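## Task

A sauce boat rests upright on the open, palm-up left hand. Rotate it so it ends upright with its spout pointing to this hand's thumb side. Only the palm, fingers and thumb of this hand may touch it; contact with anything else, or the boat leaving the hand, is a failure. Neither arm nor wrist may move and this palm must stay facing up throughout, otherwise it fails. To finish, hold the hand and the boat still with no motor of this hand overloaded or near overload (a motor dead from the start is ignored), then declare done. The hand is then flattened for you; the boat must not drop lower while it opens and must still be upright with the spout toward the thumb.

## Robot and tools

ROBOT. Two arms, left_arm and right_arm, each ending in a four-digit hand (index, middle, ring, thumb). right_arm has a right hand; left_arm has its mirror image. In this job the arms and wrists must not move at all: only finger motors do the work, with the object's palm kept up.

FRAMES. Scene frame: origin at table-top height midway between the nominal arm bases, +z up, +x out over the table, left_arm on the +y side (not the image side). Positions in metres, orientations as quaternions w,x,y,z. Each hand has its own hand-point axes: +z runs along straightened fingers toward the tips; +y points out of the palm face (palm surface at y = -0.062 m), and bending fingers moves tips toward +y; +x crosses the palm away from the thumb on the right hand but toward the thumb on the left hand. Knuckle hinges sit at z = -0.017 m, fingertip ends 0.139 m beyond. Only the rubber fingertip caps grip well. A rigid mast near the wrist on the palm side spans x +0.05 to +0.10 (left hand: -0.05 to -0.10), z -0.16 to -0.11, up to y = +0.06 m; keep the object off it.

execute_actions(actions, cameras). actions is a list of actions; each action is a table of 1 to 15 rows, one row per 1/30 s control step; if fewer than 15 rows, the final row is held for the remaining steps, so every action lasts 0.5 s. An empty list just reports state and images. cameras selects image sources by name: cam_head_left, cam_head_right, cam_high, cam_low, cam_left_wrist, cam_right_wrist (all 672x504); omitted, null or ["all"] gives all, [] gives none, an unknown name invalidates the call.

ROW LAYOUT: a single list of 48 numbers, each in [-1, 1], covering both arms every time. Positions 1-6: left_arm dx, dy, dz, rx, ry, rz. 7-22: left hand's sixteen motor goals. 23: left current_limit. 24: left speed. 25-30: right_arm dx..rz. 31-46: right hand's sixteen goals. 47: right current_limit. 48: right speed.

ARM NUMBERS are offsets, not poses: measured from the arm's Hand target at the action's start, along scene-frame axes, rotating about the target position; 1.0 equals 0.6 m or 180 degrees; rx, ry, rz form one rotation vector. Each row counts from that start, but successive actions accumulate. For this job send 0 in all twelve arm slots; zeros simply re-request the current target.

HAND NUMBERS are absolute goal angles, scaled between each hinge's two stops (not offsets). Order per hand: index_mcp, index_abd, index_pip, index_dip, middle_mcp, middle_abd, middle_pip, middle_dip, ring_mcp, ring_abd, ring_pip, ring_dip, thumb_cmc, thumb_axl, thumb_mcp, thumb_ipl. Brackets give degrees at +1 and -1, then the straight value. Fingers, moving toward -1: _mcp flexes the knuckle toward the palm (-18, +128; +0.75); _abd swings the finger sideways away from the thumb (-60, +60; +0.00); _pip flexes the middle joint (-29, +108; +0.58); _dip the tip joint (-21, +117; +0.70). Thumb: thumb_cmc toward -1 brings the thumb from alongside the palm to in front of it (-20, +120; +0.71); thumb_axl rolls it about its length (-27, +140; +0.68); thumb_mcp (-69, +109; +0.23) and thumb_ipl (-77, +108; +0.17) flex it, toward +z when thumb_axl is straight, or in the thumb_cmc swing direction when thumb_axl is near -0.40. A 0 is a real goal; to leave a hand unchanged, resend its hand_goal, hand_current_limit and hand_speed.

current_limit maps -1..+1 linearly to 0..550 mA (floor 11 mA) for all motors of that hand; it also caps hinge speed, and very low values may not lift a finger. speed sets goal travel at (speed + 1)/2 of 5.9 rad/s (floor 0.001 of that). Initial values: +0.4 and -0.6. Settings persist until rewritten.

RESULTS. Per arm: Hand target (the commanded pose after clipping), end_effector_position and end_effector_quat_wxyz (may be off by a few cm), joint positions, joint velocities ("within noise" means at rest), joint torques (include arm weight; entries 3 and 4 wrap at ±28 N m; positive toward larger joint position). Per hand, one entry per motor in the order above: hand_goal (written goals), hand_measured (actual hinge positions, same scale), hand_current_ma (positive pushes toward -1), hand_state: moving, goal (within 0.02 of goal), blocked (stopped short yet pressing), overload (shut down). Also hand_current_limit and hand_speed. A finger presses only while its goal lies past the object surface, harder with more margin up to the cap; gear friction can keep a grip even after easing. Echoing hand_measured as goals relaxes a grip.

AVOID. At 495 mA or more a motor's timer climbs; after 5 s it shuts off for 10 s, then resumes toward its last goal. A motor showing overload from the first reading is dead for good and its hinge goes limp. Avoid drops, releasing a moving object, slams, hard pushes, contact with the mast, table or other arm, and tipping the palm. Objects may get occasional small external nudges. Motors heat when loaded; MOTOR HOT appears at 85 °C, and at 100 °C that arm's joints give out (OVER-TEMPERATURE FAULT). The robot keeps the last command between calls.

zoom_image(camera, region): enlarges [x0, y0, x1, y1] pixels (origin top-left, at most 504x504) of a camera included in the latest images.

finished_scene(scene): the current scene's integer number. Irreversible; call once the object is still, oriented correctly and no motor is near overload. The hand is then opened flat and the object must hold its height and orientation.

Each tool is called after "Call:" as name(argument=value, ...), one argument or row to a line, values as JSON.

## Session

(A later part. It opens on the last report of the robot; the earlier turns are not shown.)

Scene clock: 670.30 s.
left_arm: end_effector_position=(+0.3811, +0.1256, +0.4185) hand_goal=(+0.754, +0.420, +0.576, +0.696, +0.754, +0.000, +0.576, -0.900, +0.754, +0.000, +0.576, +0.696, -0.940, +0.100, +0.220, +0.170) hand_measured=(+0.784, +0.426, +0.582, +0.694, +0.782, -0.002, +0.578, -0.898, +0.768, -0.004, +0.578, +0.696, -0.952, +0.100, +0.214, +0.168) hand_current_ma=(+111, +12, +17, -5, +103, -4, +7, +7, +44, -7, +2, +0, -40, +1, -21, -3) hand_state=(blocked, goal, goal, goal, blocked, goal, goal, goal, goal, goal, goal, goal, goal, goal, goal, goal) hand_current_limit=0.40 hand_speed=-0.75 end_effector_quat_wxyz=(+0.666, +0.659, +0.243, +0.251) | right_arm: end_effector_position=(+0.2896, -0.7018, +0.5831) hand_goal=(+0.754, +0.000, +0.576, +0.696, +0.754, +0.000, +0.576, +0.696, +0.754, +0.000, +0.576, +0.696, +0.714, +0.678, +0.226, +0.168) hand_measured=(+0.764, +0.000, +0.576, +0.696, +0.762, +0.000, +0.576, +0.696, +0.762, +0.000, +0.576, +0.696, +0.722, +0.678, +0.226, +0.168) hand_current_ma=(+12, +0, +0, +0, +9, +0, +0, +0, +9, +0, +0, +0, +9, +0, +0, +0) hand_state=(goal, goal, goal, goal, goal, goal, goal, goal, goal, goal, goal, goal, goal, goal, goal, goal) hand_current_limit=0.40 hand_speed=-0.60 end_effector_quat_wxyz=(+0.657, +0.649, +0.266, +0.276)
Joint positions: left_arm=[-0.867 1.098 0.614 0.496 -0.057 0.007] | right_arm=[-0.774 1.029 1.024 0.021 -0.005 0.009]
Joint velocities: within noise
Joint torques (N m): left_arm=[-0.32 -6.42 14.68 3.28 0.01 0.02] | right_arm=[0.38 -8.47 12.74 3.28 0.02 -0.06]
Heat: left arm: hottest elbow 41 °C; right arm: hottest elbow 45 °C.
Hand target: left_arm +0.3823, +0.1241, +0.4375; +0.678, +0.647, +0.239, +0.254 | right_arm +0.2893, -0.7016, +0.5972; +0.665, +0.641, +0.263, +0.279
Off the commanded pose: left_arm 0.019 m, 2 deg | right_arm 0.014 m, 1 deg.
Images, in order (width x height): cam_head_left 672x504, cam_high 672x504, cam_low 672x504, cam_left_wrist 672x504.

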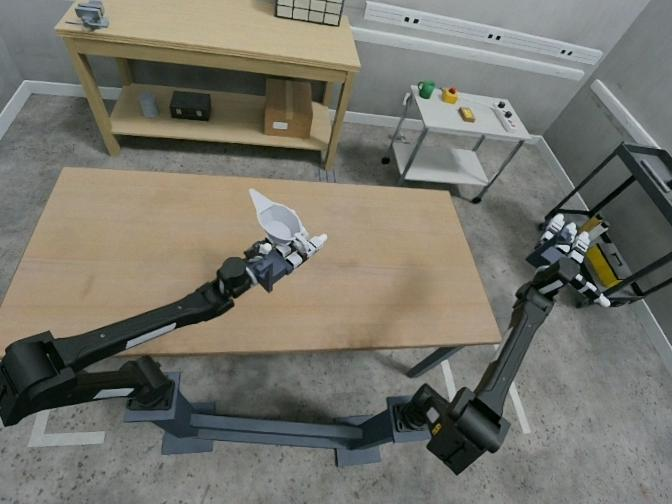

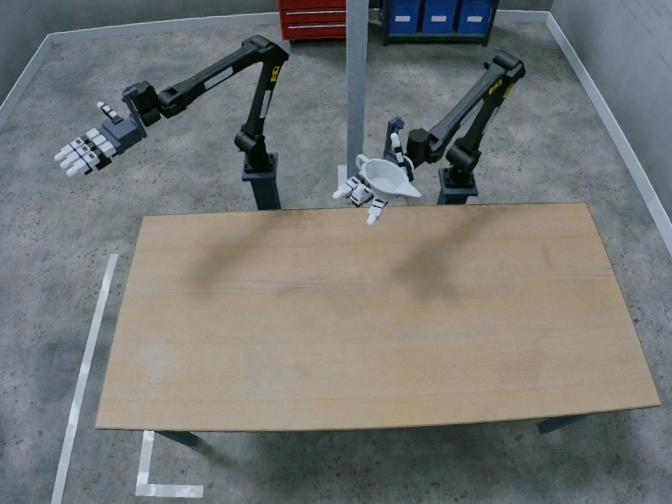

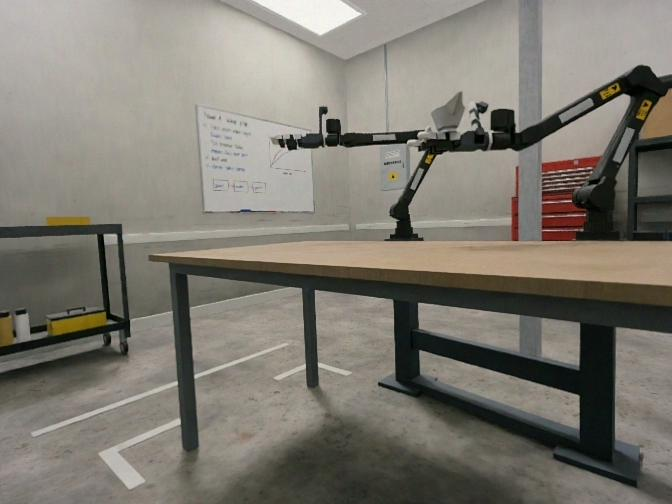

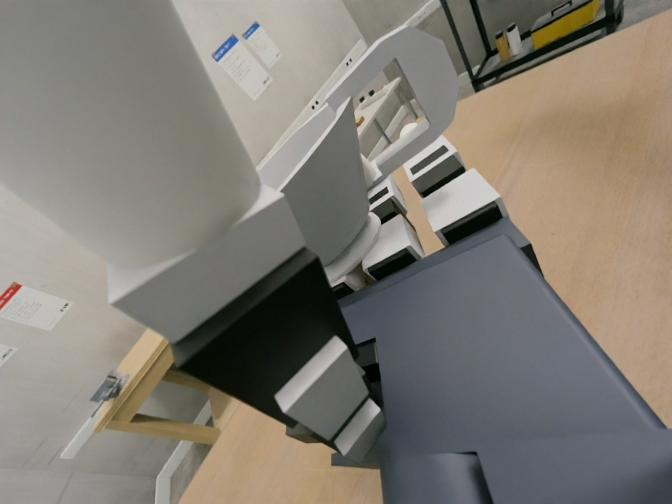

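Call:
execute_actions(
  actions=[
    [[0,0,0,0,0,0,0.754,0.42,0.576,0.696,0.754,0,0.576,-0.9,0.754,0,0.576,0.696,-0.5,0.1,0.23,0.17,0.4,-0.72,0,0,0,0,0,0,0.754,0,0.576,0.696,0.754,0,0.576,0.696,0.754,0,0.576,0.696,0.714,0.678,0.226,0.168,0.4,-0.6]],
    [[0,0,0,0,0,0,0.754,0.42,0.576,0.696,0.754,0,0.576,-0.9,0.754,0,0.576,0.696,-0.1,0.35,0.23,0.17,0.4,-0.72,0,0,0,0,0,0,0.754,0,0.576,0.696,0.754,0,0.576,0.696,0.754,0,0.576,0.696,0.714,0.678,0.226,0.168,0.4,-0.6]],
    [[0,0,0,0,0,0,0.754,0.42,0.576,0.696,0.754,0,0.576,-0.9,0.754,0,0.576,0.696,0.35,0.68,0.23,0.17,0.4,-0.72,0,0,0,0,0,0,0.754,0,0.576,0.696,0.754,0,0.576,0.696,0.754,0,0.576,0.696,0.714,0.678,0.226,0.168,0.4,-0.6]],
    [[0,0,0,0,0,0,0.754,0.42,0.576,0.696,0.754,0,0.576,-0.9,0.754,0,0.576,0.696,0.35,0.68,0.23,0.17,0.4,-0.72,0,0,0,0,0,0,0.754,0,0.576,0.696,0.754,0,0.576,0.696,0.754,0,0.576,0.696,0.714,0.678,0.226,0.168,0.4,-0.6]],
  ],
  cameras=["cam_head_left","cam_left_wrist","cam_high","cam_low"],
)

Call:
zoom_image(
  camera="cam_head_left",
  region=[230, 175, 340, 280],
)

Call:
zoom_image(
  camera="cam_high",
  region=[325, 140, 435, 225],
)

Call:
zoom_image(
  camera="cam_low",
  region=[420, 85, 485, 155],
)

Scene clock: 686.80 s.
left_arm: end_effector_position=(+0.3811, +0.1256, +0.4185) hand_goal=(+0.754, +0.420, +0.576, +0.696, +0.754, +0.000, +0.576, -0.900, +0.754, +0.000, +0.576, +0.696, +0.350, +0.680, +0.230, +0.170) hand_measured=(+0.784, +0.426, +0.582, +0.694, +0.782, -0.002, +0.578, -0.898, +0.768, -0.004, +0.578, +0.696, +0.360, +0.678, +0.230, +0.168) hand_current_ma=(+111, +12, +17, -5, +103, -4, +7, +7, +44, -7, +2, +0, +30, -7, -3, -3) hand_state=(blocked, goal, goal, goal, blocked, goal, goal, goal, goal, goal, goal, goal, goal, goal, goal, goal) hand_current_limit=0.40 hand_speed=-0.72 end_effector_quat_wxyz=(+0.666, +0.659, +0.243, +0.251) | right_arm: end_effector_position=(+0.2896, -0.7018, +0.5831) hand_goal=(+0.754, +0.000, +0.576, +0.696, +0.754, +0.000, +0.576, +0.696, +0.754, +0.000, +0.576, +0.696, +0.714, +0.678, +0.226, +0.168) hand_measured=(+0.764, +0.000, +0.576, +0.696, +0.762, +0.000, +0.576, +0.696, +0.762, +0.000, +0.576, +0.696, +0.722, +0.678, +0.226, +0.168) hand_current_ma=(+12, +0, +0, +0, +9, +0, +0, +0, +9, +0, +0, +0, +9, +0, +0, +0) hand_state=(goal, goal, goal, goal, goal, goal, goal, goal, goal, goal, goal, goal, goal, goal, goal, goal) hand_current_limit=0.40 hand_speed=-0.60 end_effector_quat_wxyz=(+0.657, +0.649, +0.266, +0.276)
Joint positions: left_arm=[-0.867 1.098 0.614 0.496 -0.057 0.007] | right_arm=[-0.774 1.029 1.024 0.021 -0.005 0.009]
Joint velocities: within noise
Joint torques (N m): left_arm=[-0.38 -6.42 14.64 3.29 0 0.13] | right_arm=[0.44 -8.53 12.77 3.28 0.02 -0.06]
Heat: left arm: hottest elbow 41 °C; right arm: hottest elbow 45 °C.
Hand target: left_arm +0.3823, +0.1241, +0.4375; +0.678, +0.647, +0.239, +0.254 | right_arm +0.2893, -0.7016, +0.5972; +0.665, +0.641, +0.263, +0.279
Off the commanded pose: left_arm 0.019 m, 2 deg | right_arm 0.014 m, 1 deg.
Images, in order (width x height): cam_head_left 672x504, cam_high 672x504, cam_low 672x504, cam_left_wrist 672x504.

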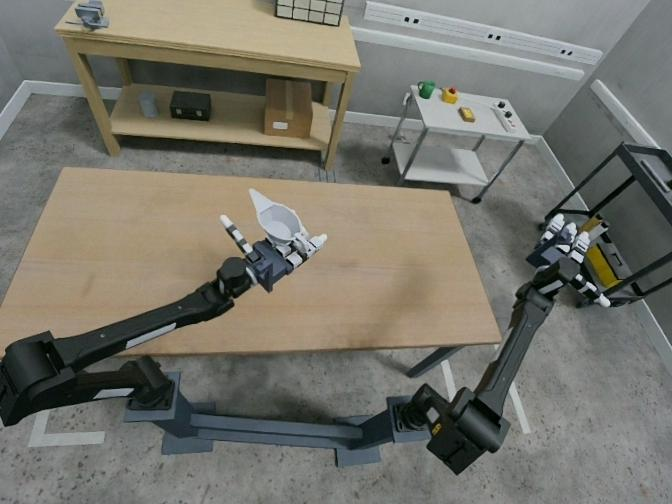

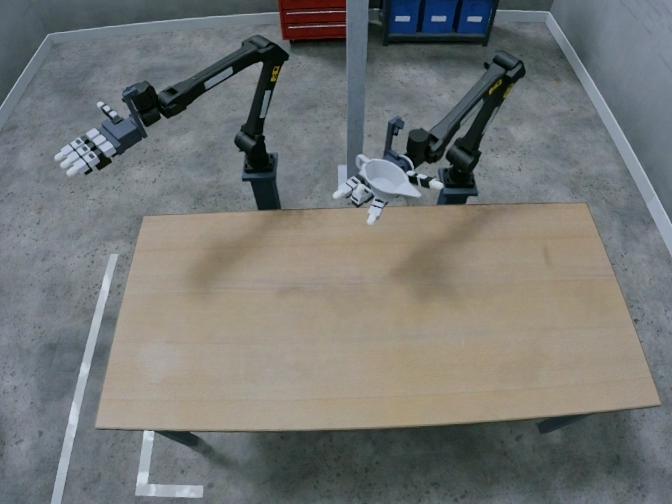

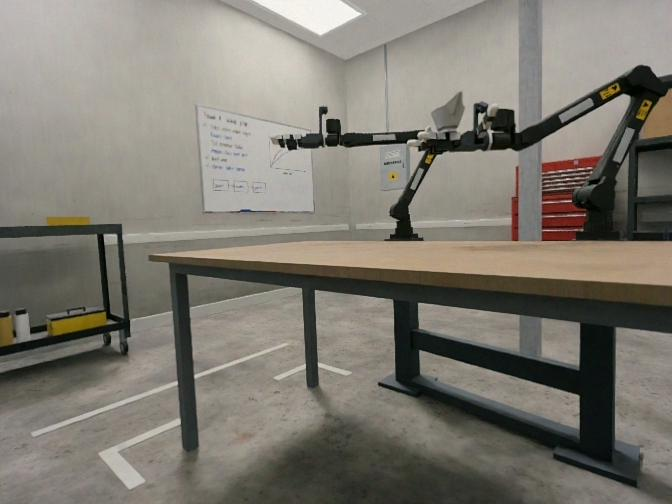

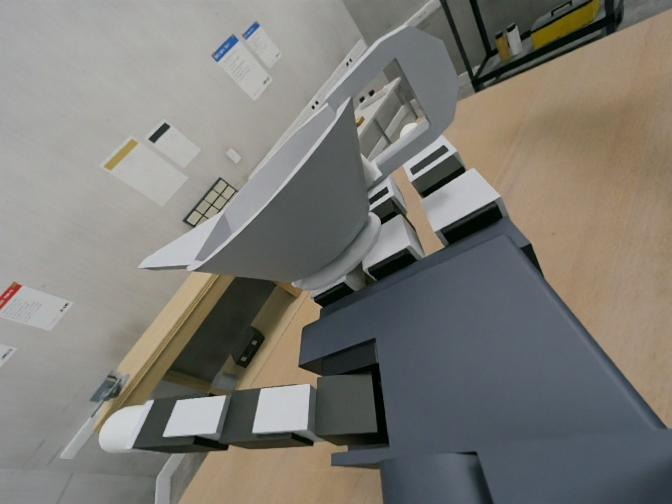

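Scaled by 4.582 from the camera's 672x504 image, which has a finer 960x720 frame.

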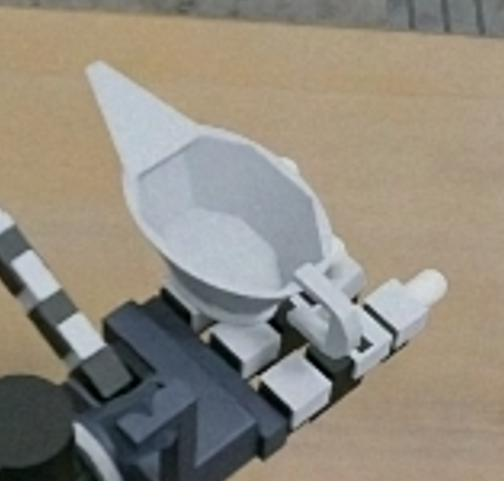

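Scaled by 4.582 from the camera's 672x504 image, which has a finer 960x720 frame.

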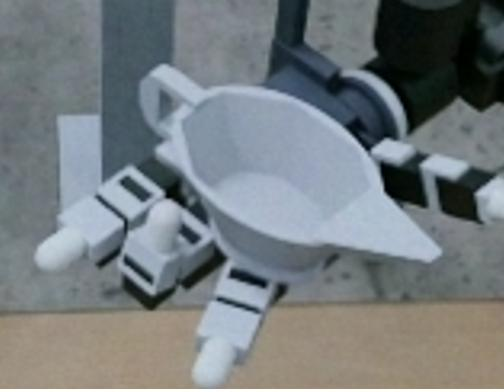

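Scaled by 7.200 from the camera's 672x504 image, which has a finer 960x720 frame.

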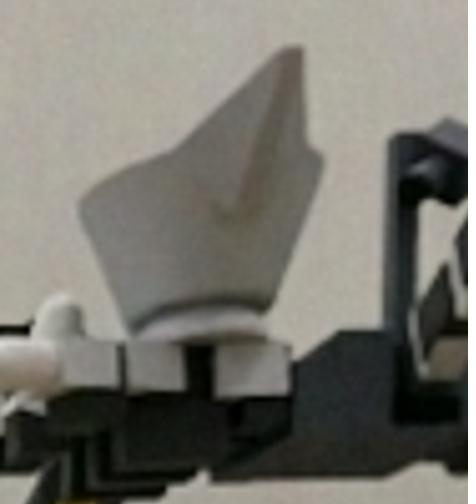

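Call:
execute_actions(
  actions=[
    [[0,0,0,0,0,0,0.754,0.42,0.576,0.696,0.754,0,0.576,-0.9,0.754,0,0.576,0.696,0.35,0.68,-0.1,0.17,0.4,-0.75,0,0,0,0,0,0,0.754,0,0.576,0.696,0.754,0,0.576,0.696,0.754,0,0.576,0.696,0.714,0.678,0.226,0.168,0.4,-0.6]],
    [[0,0,0,0,0,0,0.754,0.42,0.576,0.696,0.754,0,0.576,-0.9,0.754,0,0.576,0.696,0.35,0.68,-0.4,0.17,0.4,-0.75,0,0,0,0,0,0,0.754,0,0.576,0.696,0.754,0,0.576,0.696,0.754,0,0.576,0.696,0.714,0.678,0.226,0.168,0.4,-0.6]],
    [[0,0,0,0,0,0,0.754,0.42,0.576,0.696,0.754,0,0.576,-0.9,0.754,0,0.576,0.696,0.35,0.68,-0.55,0.17,0.4,-0.8,0,0,0,0,0,0,0.754,0,0.576,0.696,0.754,0,0.576,0.696,0.754,0,0.576,0.696,0.714,0.678,0.226,0.168,0.4,-0.6]],
  ],
  cameras=["cam_head_left","cam_left_wrist","cam_high","cam_low"],
)

Call:
zoom_image(
  camera="cam_head_left",
  region=[230, 175, 340, 280],
)

Call:
zoom_image(
  camera="cam_high",
  region=[325, 140, 435, 225],
)

Call:
zoom_image(
  camera="cam_low",
  region=[420, 85, 485, 155],
)

Scene clock: 697.60 s.
left_arm: end_effector_position=(+0.3811, +0.1256, +0.4185) hand_goal=(+0.754, +0.420, +0.576, +0.696, +0.754, +0.000, +0.576, -0.900, +0.754, +0.000, +0.576, +0.696, +0.350, +0.680, -0.550, +0.170) hand_measured=(+0.784, +0.426, +0.582, +0.694, +0.782, -0.002, +0.578, -0.898, +0.768, -0.004, +0.578, +0.696, +0.360, +0.684, -0.550, +0.168) hand_current_ma=(+111, +12, +17, -5, +103, -4, +7, +7, +44, -7, +2, +0, +30, +10, +0, -3) hand_state=(blocked, goal, goal, goal, blocked, goal, goal, goal, goal, goal, goal, goal, goal, goal, goal, goal) hand_current_limit=0.40 hand_speed=-0.80 end_effector_quat_wxyz=(+0.666, +0.659, +0.243, +0.251) | right_arm: end_effector_position=(+0.2896, -0.7018, +0.5831) hand_goal=(+0.754, +0.000, +0.576, +0.696, +0.754, +0.000, +0.576, +0.696, +0.754, +0.000, +0.576, +0.696, +0.714, +0.678, +0.226, +0.168) hand_measured=(+0.764, +0.000, +0.576, +0.696, +0.762, +0.000, +0.576, +0.696, +0.762, +0.000, +0.576, +0.696, +0.722, +0.678, +0.226, +0.168) hand_current_ma=(+12, +0, +0, +0, +9, +0, +0, +0, +9, +0, +0, +0, +9, +0, +0, +0) hand_state=(goal, goal, goal, goal, goal, goal, goal, goal, goal, goal, goal, goal, goal, goal, goal, goal) hand_current_limit=0.40 hand_speed=-0.60 end_effector_quat_wxyz=(+0.657, +0.649, +0.266, +0.276)
Joint positions: left_arm=[-0.867 1.098 0.614 0.496 -0.057 0.007] | right_arm=[-0.774 1.029 1.024 0.021 -0.005 0.009]
Joint velocities: within noise
Joint torques (N m): left_arm=[-0.38 -6.48 14.71 3.3 0 0.11] | right_arm=[0.38 -8.53 12.75 3.26 0.02 -0.05]
Heat: left arm: hottest elbow 41 °C; right arm: hottest elbow 45 °C.
Hand target: left_arm +0.3823, +0.1241, +0.4375; +0.678, +0.647, +0.239, +0.254 | right_arm +0.2893, -0.7016, +0.5972; +0.665, +0.641, +0.263, +0.279
Off the commanded pose: left_arm 0.019 m, 2 deg | right_arm 0.014 m, 1 deg.
Images, in order (width x height): cam_head_left 672x504, cam_high 672x504, cam_low 672x504, cam_left_wrist 672x504.

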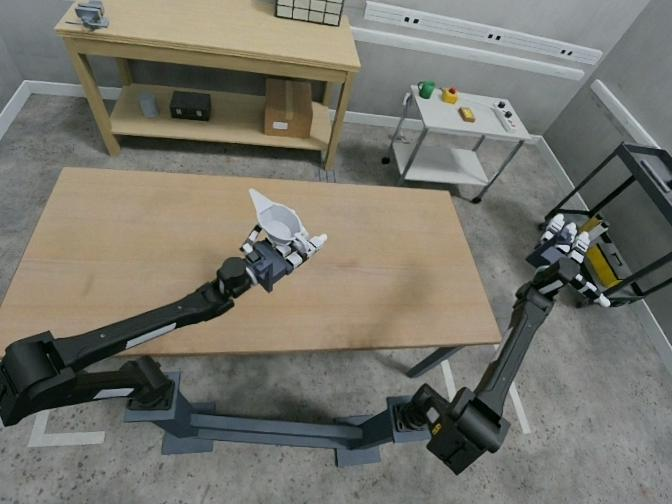

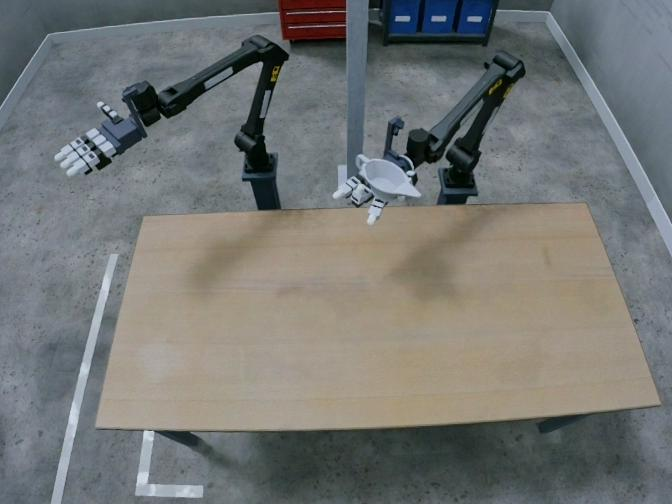

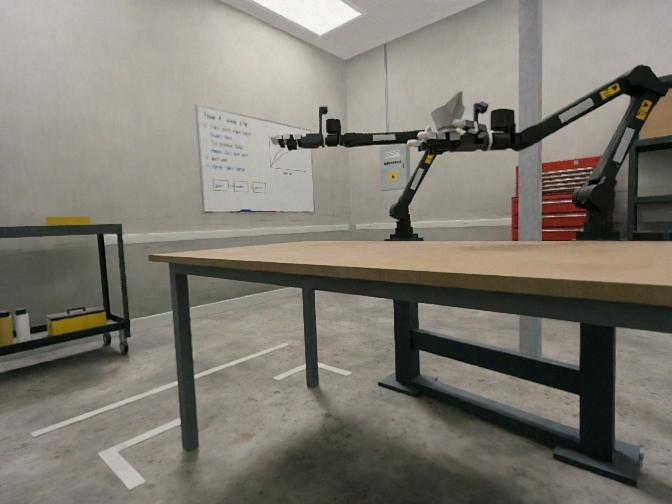

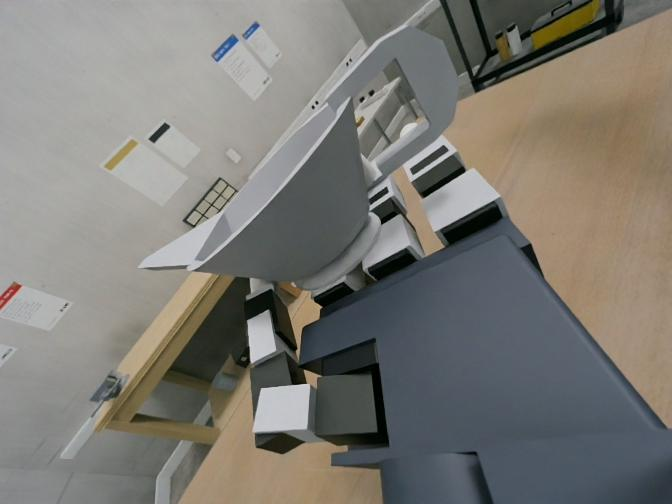

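Scaled by 4.582 from the camera's 672x504 image, which has a finer 960x720 frame.

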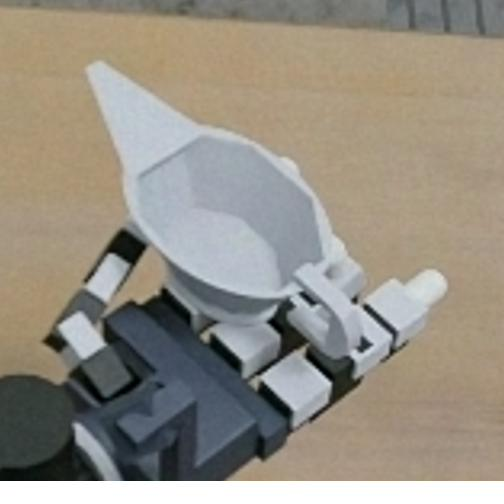

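Scaled by 4.582 from the camera's 672x504 image, which has a finer 960x720 frame.

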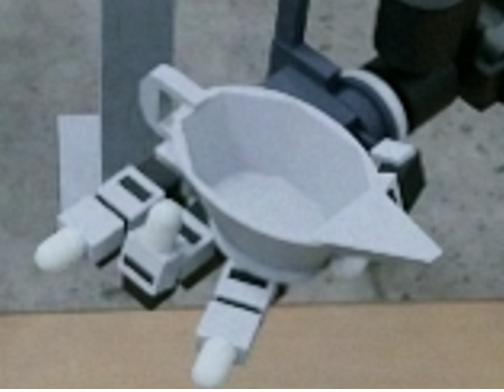

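Scaled by 7.200 from the camera's 672x504 image, which has a finer 960x720 frame.

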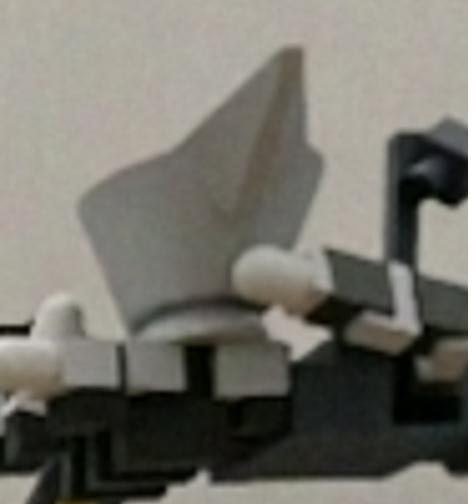

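Call:
execute_actions(
  actions=[
    [[0,0,0,0,0,0,0.754,0.42,0.576,0.696,0.754,0,0.576,-0.9,0.754,0,0.576,0.696,0.35,0.68,-0.63,0.17,0.4,-0.88,0,0,0,0,0,0,0.754,0,0.576,0.696,0.754,0,0.576,0.696,0.754,0,0.576,0.696,0.714,0.678,0.226,0.168,0.4,-0.6]],
    [[0,0,0,0,0,0,0.754,0.42,0.576,0.696,0.754,0,0.576,-0.9,0.754,0,0.576,0.696,0.35,0.68,-0.7,0.17,0.4,-0.9,0,0,0,0,0,0,0.754,0,0.576,0.696,0.754,0,0.576,0.696,0.754,0,0.576,0.696,0.714,0.678,0.226,0.168,0.4,-0.6]],
  ],
  cameras=["cam_head_left","cam_left_wrist","cam_high","cam_low"],
)

Call:
zoom_image(
  camera="cam_head_left",
  region=[230, 175, 340, 280],
)

Call:
zoom_image(
  camera="cam_high",
  region=[325, 140, 435, 225],
)

Call:
zoom_image(
  camera="cam_low",
  region=[420, 85, 485, 155],
)

Scene clock: 711.30 s.
left_arm: end_effector_position=(+0.3811, +0.1256, +0.4185) hand_goal=(+0.754, +0.420, +0.576, +0.696, +0.754, +0.000, +0.576, -0.900, +0.754, +0.000, +0.576, +0.696, +0.350, +0.680, -0.700, +0.170) hand_measured=(+0.784, +0.426, +0.582, +0.694, +0.782, -0.002, +0.578, -0.898, +0.768, -0.004, +0.578, +0.696, +0.360, +0.686, -0.626, +0.174) hand_current_ma=(+111, +11, +17, -5, +103, -4, +7, +7, +44, -7, +2, +0, +30, +23, +385, +11) hand_state=(blocked, goal, goal, goal, blocked, goal, goal, goal, goal, goal, goal, goal, goal, goal, blocked, goal) hand_current_limit=0.40 hand_speed=-0.90 end_effector_quat_wxyz=(+0.666, +0.659, +0.243, +0.251) | right_arm: end_effector_position=(+0.2896, -0.7018, +0.5831) hand_goal=(+0.754, +0.000, +0.576, +0.696, +0.754, +0.000, +0.576, +0.696, +0.754, +0.000, +0.576, +0.696, +0.714, +0.678, +0.226, +0.168) hand_measured=(+0.764, +0.000, +0.576, +0.696, +0.762, +0.000, +0.576, +0.696, +0.762, +0.000, +0.576, +0.696, +0.722, +0.678, +0.226, +0.168) hand_current_ma=(+12, +0, +0, +0, +9, +0, +0, +0, +9, +0, +0, +0, +9, +0, +0, +0) hand_state=(goal, goal, goal, goal, goal, goal, goal, goal, goal, goal, goal, goal, goal, goal, goal, goal) hand_current_limit=0.40 hand_speed=-0.60 end_effector_quat_wxyz=(+0.657, +0.649, +0.266, +0.276)
Joint positions: left_arm=[-0.867 1.098 0.614 0.496 -0.057 0.007] | right_arm=[-0.774 1.029 1.024 0.021 -0.005 0.009]
Joint velocities: within noise
Joint torques (N m): left_arm=[-0.38 -6.48 14.74 3.32 0 0.1] | right_arm=[0.44 -8.53 12.74 3.28 0.02 -0.06]
Heat: left arm: hottest elbow 41 °C; right arm: hottest elbow 45 °C.
Hand target: left_arm +0.3823, +0.1241, +0.4375; +0.678, +0.647, +0.239, +0.254 | right_arm +0.2893, -0.7016, +0.5972; +0.665, +0.641, +0.263, +0.279
Off the commanded pose: left_arm 0.019 m, 2 deg | right_arm 0.014 m, 1 deg.
Images, in order (width x height): cam_head_left 672x504, cam_high 672x504, cam_low 672x504, cam_left_wrist 672x504.

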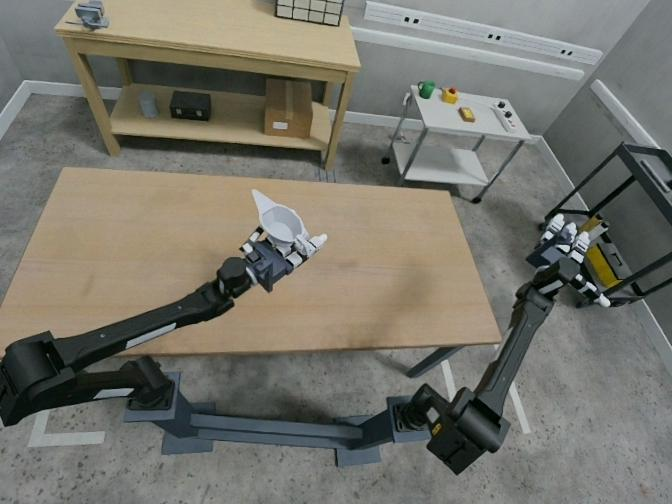

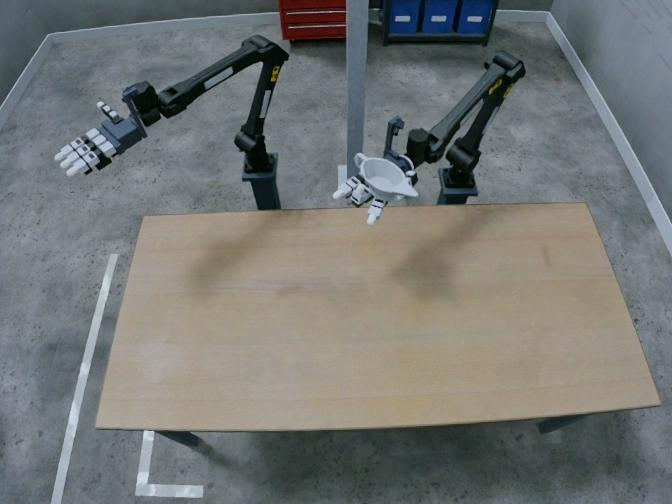

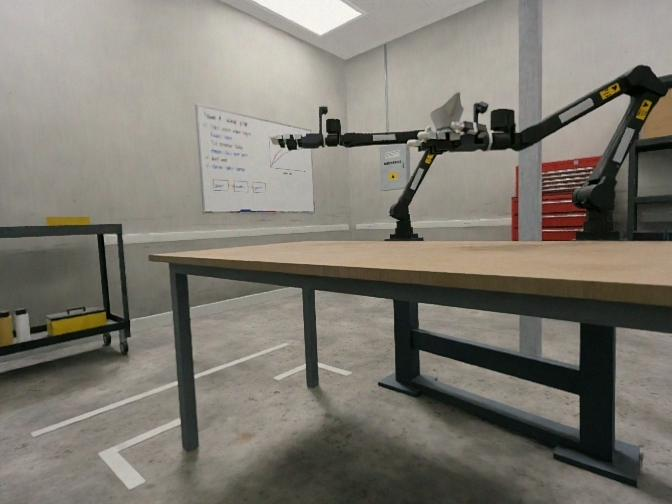

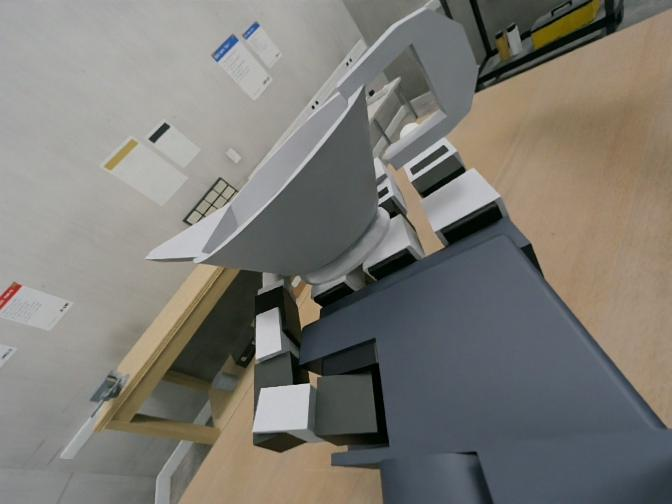

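Scaled by 4.582 from the camera's 672x504 image, which has a finer 960x720 frame.

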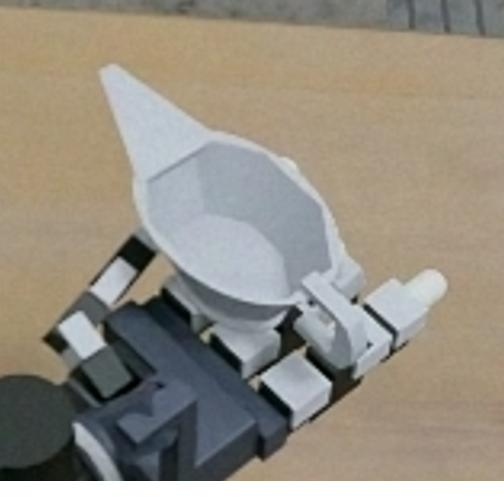

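Scaled by 4.582 from the camera's 672x504 image, which has a finer 960x720 frame.

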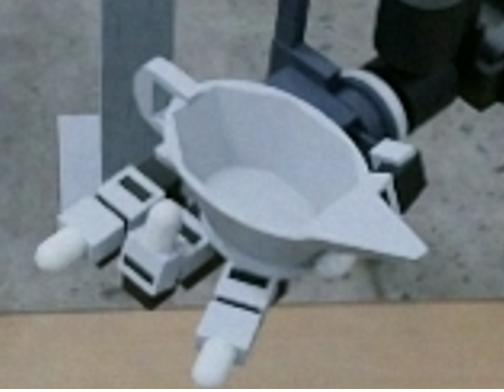

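Scaled by 7.200 from the camera's 672x504 image, which has a finer 960x720 frame.

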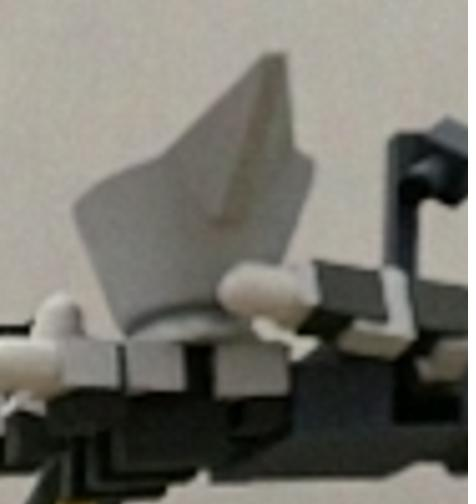

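Call:
execute_actions(
  actions=[
    [[0,0,0,0,0,0,0.754,0.42,0.576,0.696,0.754,0,0.576,-0.4,0.754,0,0.576,0.696,0.35,0.68,-0.64,0.17,0.4,-0.8,0,0,0,0,0,0,0.754,0,0.576,0.696,0.754,0,0.576,0.696,0.754,0,0.576,0.696,0.714,0.678,0.226,0.168,0.4,-0.6]],
    [[0,0,0,0,0,0,0.754,0.42,0.576,0.696,0.754,0,0.576,0.2,0.754,0,0.576,0.696,0.35,0.68,-0.64,0.17,0.4,-0.75,0,0,0,0,0,0,0.754,0,0.576,0.696,0.754,0,0.576,0.696,0.754,0,0.576,0.696,0.714,0.678,0.226,0.168,0.4,-0.6]],
    [[0,0,0,0,0,0,0.754,0.42,0.576,0.696,0.754,0,0.576,0.696,0.754,0,0.576,0.696,0.35,0.68,-0.64,0.17,0.4,-0.75,0,0,0,0,0,0,0.754,0,0.576,0.696,0.754,0,0.576,0.696,0.754,0,0.576,0.696,0.714,0.678,0.226,0.168,0.4,-0.6]],
  ],
  cameras=["cam_head_left","cam_left_wrist","cam_high","cam_low"],
)

Call:
zoom_image(
  camera="cam_head_left",
  region=[230, 175, 340, 280],
)

Call:
zoom_image(
  camera="cam_high",
  region=[325, 140, 435, 225],
)

Call:
zoom_image(
  camera="cam_low",
  region=[420, 85, 485, 155],
)

Scene clock: 728.47 s.
left_arm: end_effector_position=(+0.3811, +0.1256, +0.4185) hand_goal=(+0.754, +0.420, +0.576, +0.696, +0.754, +0.000, +0.576, +0.696, +0.754, +0.000, +0.576, +0.696, +0.350, +0.680, -0.640, +0.170) hand_measured=(+0.784, +0.424, +0.582, +0.694, +0.782, -0.002, +0.578, +0.694, +0.768, -0.004, +0.578, +0.696, +0.360, +0.686, -0.620, +0.172) hand_current_ma=(+111, +10, +17, -5, +103, -4, +7, -5, +44, -7, +2, +0, +30, +23, +85, +5) hand_state=(blocked, goal, goal, goal, blocked, goal, goal, goal, goal, goal, goal, goal, goal, goal, goal, goal) hand_current_limit=0.40 hand_speed=-0.75 end_effector_quat_wxyz=(+0.666, +0.659, +0.243, +0.251) | right_arm: end_effector_position=(+0.2896, -0.7018, +0.5831) hand_goal=(+0.754, +0.000, +0.576, +0.696, +0.754, +0.000, +0.576, +0.696, +0.754, +0.000, +0.576, +0.696, +0.714, +0.678, +0.226, +0.168) hand_measured=(+0.764, +0.000, +0.576, +0.696, +0.762, +0.000, +0.576, +0.696, +0.762, +0.000, +0.576, +0.696, +0.722, +0.678, +0.226, +0.168) hand_current_ma=(+12, +0, +0, +0, +9, +0, +0, +0, +9, +0, +0, +0, +9, +0, +0, +0) hand_state=(goal, goal, goal, goal, goal, goal, goal, goal, goal, goal, goal, goal, goal, goal, goal, goal) hand_current_limit=0.40 hand_speed=-0.60 end_effector_quat_wxyz=(+0.657, +0.649, +0.266, +0.276)
Joint positions: left_arm=[-0.867 1.098 0.614 0.496 -0.057 0.007] | right_arm=[-0.774 1.029 1.024 0.021 -0.005 0.009]
Joint velocities: within noise
Joint torques (N m): left_arm=[-0.32 -6.36 14.71 3.29 0 0.11] | right_arm=[0.44 -8.53 12.74 3.28 0.02 -0.06]
Heat: left arm: hottest elbow 41 °C; right arm: hottest elbow 45 °C.
Hand target: left_arm +0.3823, +0.1241, +0.4375; +0.678, +0.647, +0.239, +0.254 | right_arm +0.2893, -0.7016, +0.5972; +0.665, +0.641, +0.263, +0.279
Off the commanded pose: left_arm 0.019 m, 2 deg | right_arm 0.014 m, 1 deg.
Images, in order (width x height): cam_head_left 672x504, cam_high 672x504, cam_low 672x504, cam_left_wrist 672x504.

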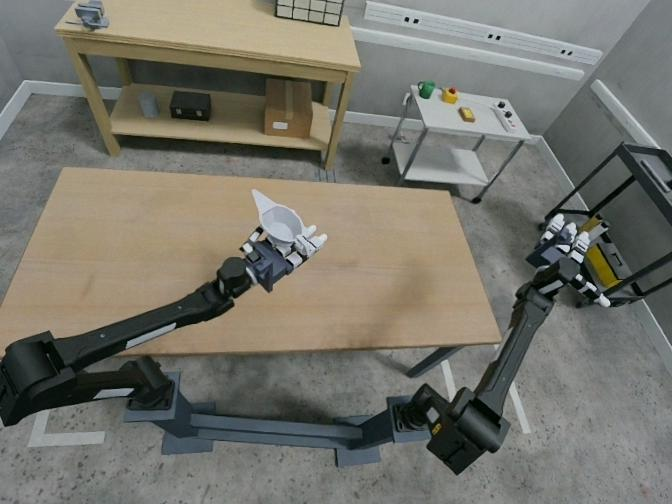

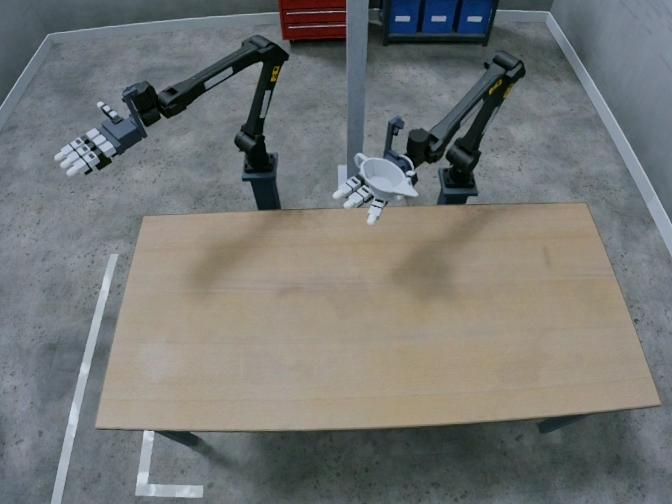

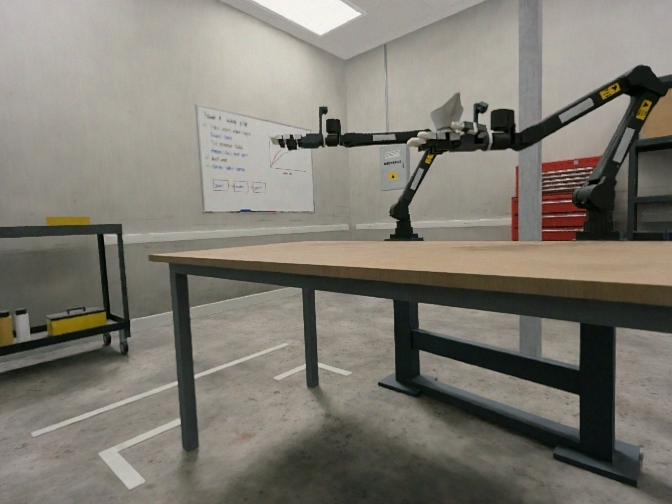

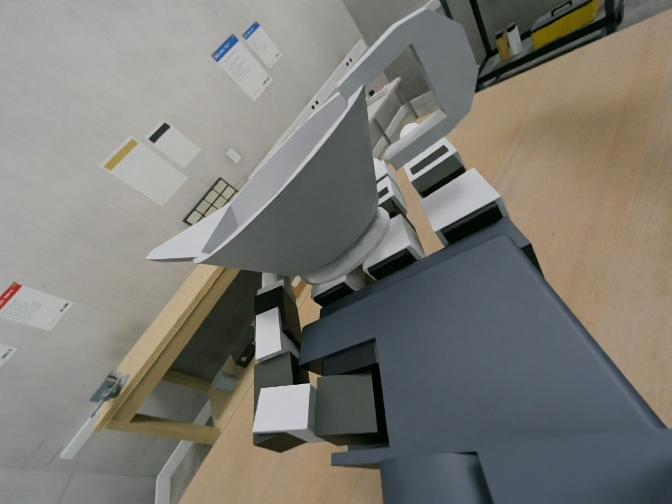

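Scaled by 4.582 from the camera's 672x504 image, which has a finer 960x720 frame.

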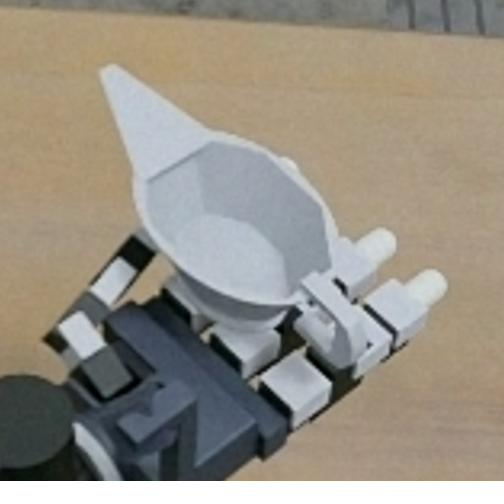

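Scaled by 4.582 from the camera's 672x504 image, which has a finer 960x720 frame.

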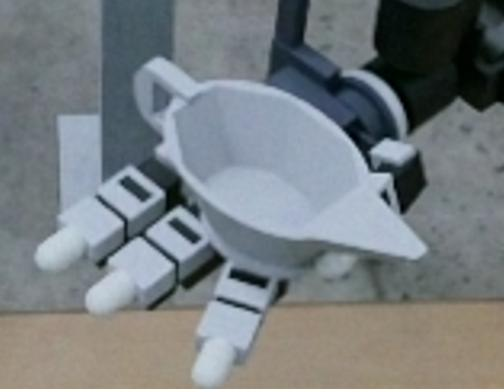

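Scaled by 7.200 from the camera's 672x504 image, which has a finer 960x720 frame.

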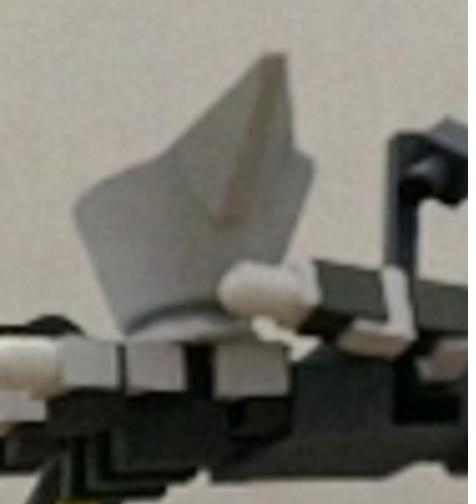

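Call:
execute_actions(
  actions=[
    [[0,0,0,0,0,0,0.754,0.42,0.576,0.696,0.754,0,0.576,0.696,0.754,0,0.576,0.696,0.35,0.68,-0.69,0.17,0.5,-0.9,0,0,0,0,0,0,0.754,0,0.576,0.696,0.754,0,0.576,0.696,0.754,0,0.576,0.696,0.714,0.678,0.226,0.168,0.4,-0.6]],
    [[0,0,0,0,0,0,0.754,0.25,0.576,0.696,0.754,0,0.576,0.696,0.754,0,0.576,0.696,0.35,0.68,-0.69,0.17,0.5,-0.9,0,0,0,0,0,0,0.754,0,0.576,0.696,0.754,0,0.576,0.696,0.754,0,0.576,0.696,0.714,0.678,0.226,0.168,0.4,-0.6]],
    [[0,0,0,0,0,0,0.754,0.12,0.576,0.696,0.754,0,0.576,0.696,0.754,0,0.576,0.696,0.35,0.68,-0.69,0.17,0.5,-0.9,0,0,0,0,0,0,0.754,0,0.576,0.696,0.754,0,0.576,0.696,0.754,0,0.576,0.696,0.714,0.678,0.226,0.168,0.4,-0.6]],
  ],
  cameras=["cam_head_left","cam_left_wrist","cam_high","cam_low"],
)

Call:
zoom_image(
  camera="cam_head_left",
  region=[230, 175, 340, 280],
)

Call:
zoom_image(
  camera="cam_high",
  region=[325, 140, 435, 225],
)

Call:
zoom_image(
  camera="cam_low",
  region=[420, 85, 485, 155],
)

Scene clock: 743.20 s.
left_arm: end_effector_position=(+0.3811, +0.1256, +0.4185) hand_goal=(+0.754, +0.120, +0.576, +0.696, +0.754, +0.000, +0.576, +0.696, +0.754, +0.000, +0.576, +0.696, +0.350, +0.680, -0.690, +0.170) hand_measured=(+0.784, +0.124, +0.582, +0.694, +0.782, -0.002, +0.578, +0.694, +0.768, -0.004, +0.578, +0.696, +0.360, +0.688, -0.624, +0.172) hand_current_ma=(+111, +11, +17, -5, +103, -4, +7, -5, +44, -7, +2, +0, +30, +24, +344, +6) hand_state=(blocked, goal, goal, goal, blocked, goal, goal, goal, goal, goal, goal, goal, goal, goal, blocked, goal) hand_current_limit=0.50 hand_speed=-0.90 end_effector_quat_wxyz=(+0.666, +0.659, +0.243, +0.251) | right_arm: end_effector_position=(+0.2896, -0.7018, +0.5831) hand_goal=(+0.754, +0.000, +0.576, +0.696, +0.754, +0.000, +0.576, +0.696, +0.754, +0.000, +0.576, +0.696, +0.714, +0.678, +0.226, +0.168) hand_measured=(+0.764, +0.000, +0.576, +0.696, +0.762, +0.000, +0.576, +0.696, +0.762, +0.000, +0.576, +0.696, +0.722, +0.678, +0.226, +0.168) hand_current_ma=(+12, +0, +0, +0, +9, +0, +0, +0, +9, +0, +0, +0, +9, +0, +0, +0) hand_state=(goal, goal, goal, goal, goal, goal, goal, goal, goal, goal, goal, goal, goal, goal, goal, goal) hand_current_limit=0.40 hand_speed=-0.60 end_effector_quat_wxyz=(+0.657, +0.649, +0.266, +0.276)
Joint positions: left_arm=[-0.867 1.098 0.614 0.496 -0.057 0.007] | right_arm=[-0.774 1.029 1.024 0.021 -0.005 0.009]
Joint velocities: within noise
Joint torques (N m): left_arm=[-0.38 -6.42 14.71 3.33 0.01 0.09] | right_arm=[0.38 -8.47 12.75 3.3 0.02 -0.05]
Heat: left arm: hottest elbow 41 °C; right arm: hottest elbow 46 °C.
Hand target: left_arm +0.3823, +0.1241, +0.4375; +0.678, +0.647, +0.239, +0.254 | right_arm +0.2893, -0.7017, +0.5972; +0.665, +0.641, +0.263, +0.279
Off the commanded pose: left_arm 0.019 m, 2 deg | right_arm 0.014 m, 1 deg.
Images, in order (width x height): cam_head_left 672x504, cam_high 672x504, cam_low 672x504, cam_left_wrist 672x504.

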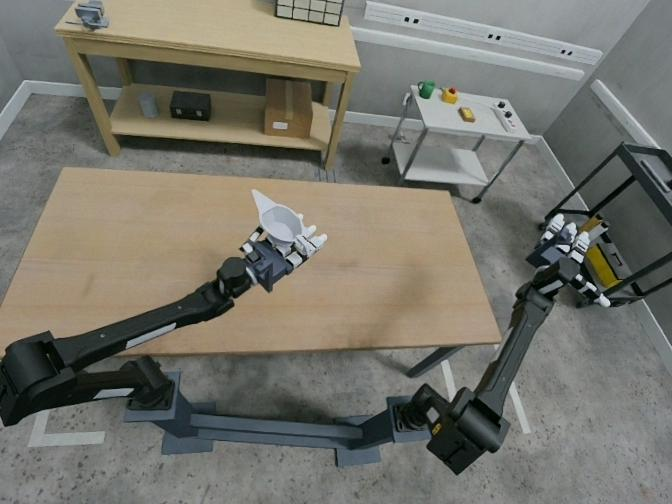

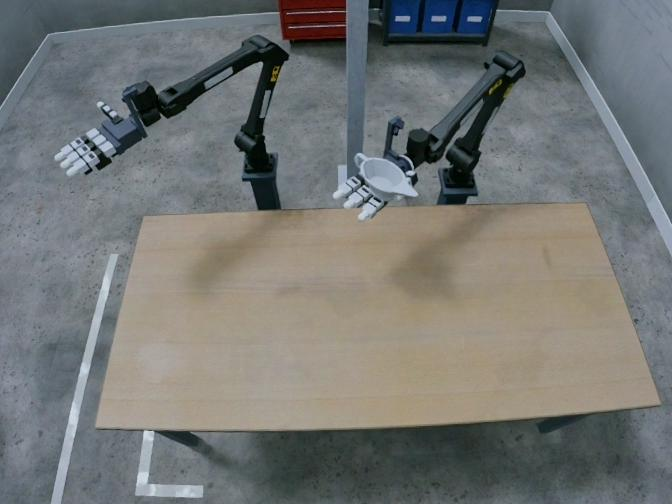

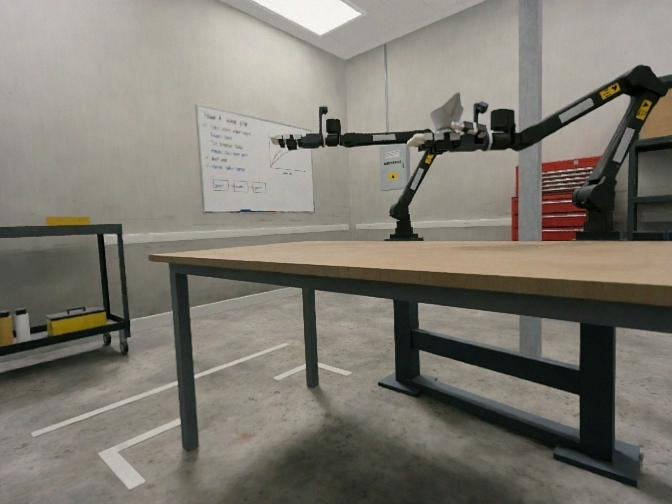

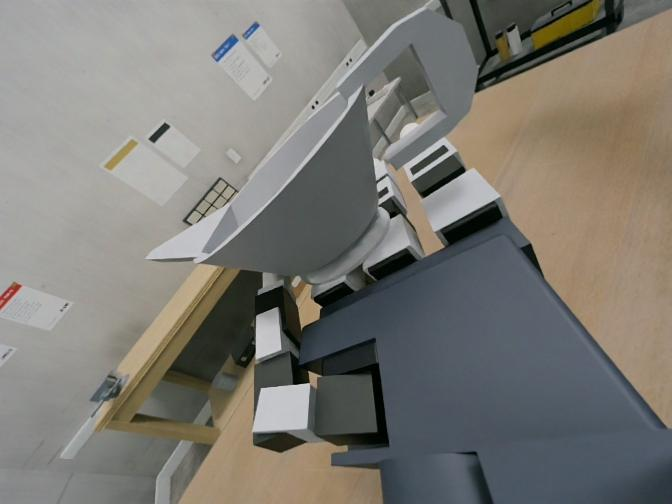

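Scaled by 4.582 from the camera's 672x504 image, which has a finer 960x720 frame.

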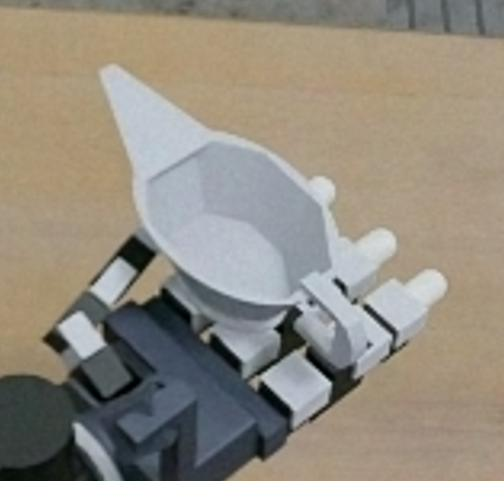

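Scaled by 4.582 from the camera's 672x504 image, which has a finer 960x720 frame.

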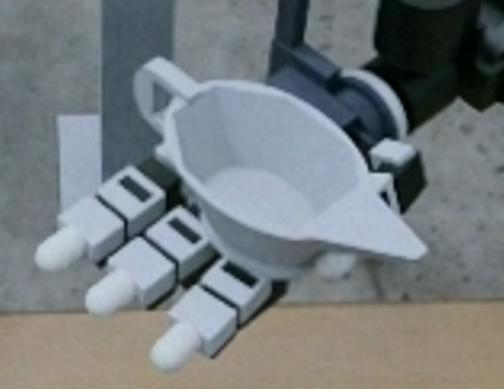

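Scaled by 7.200 from the camera's 672x504 image, which has a finer 960x720 frame.

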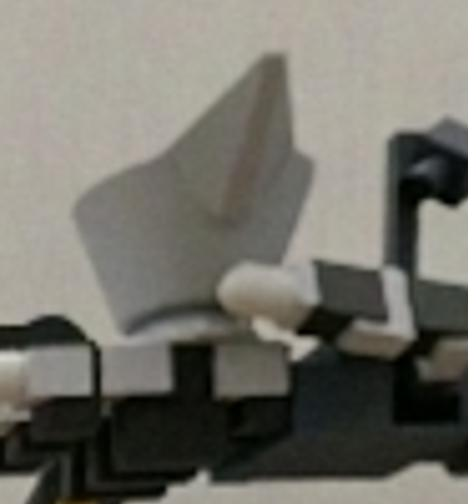

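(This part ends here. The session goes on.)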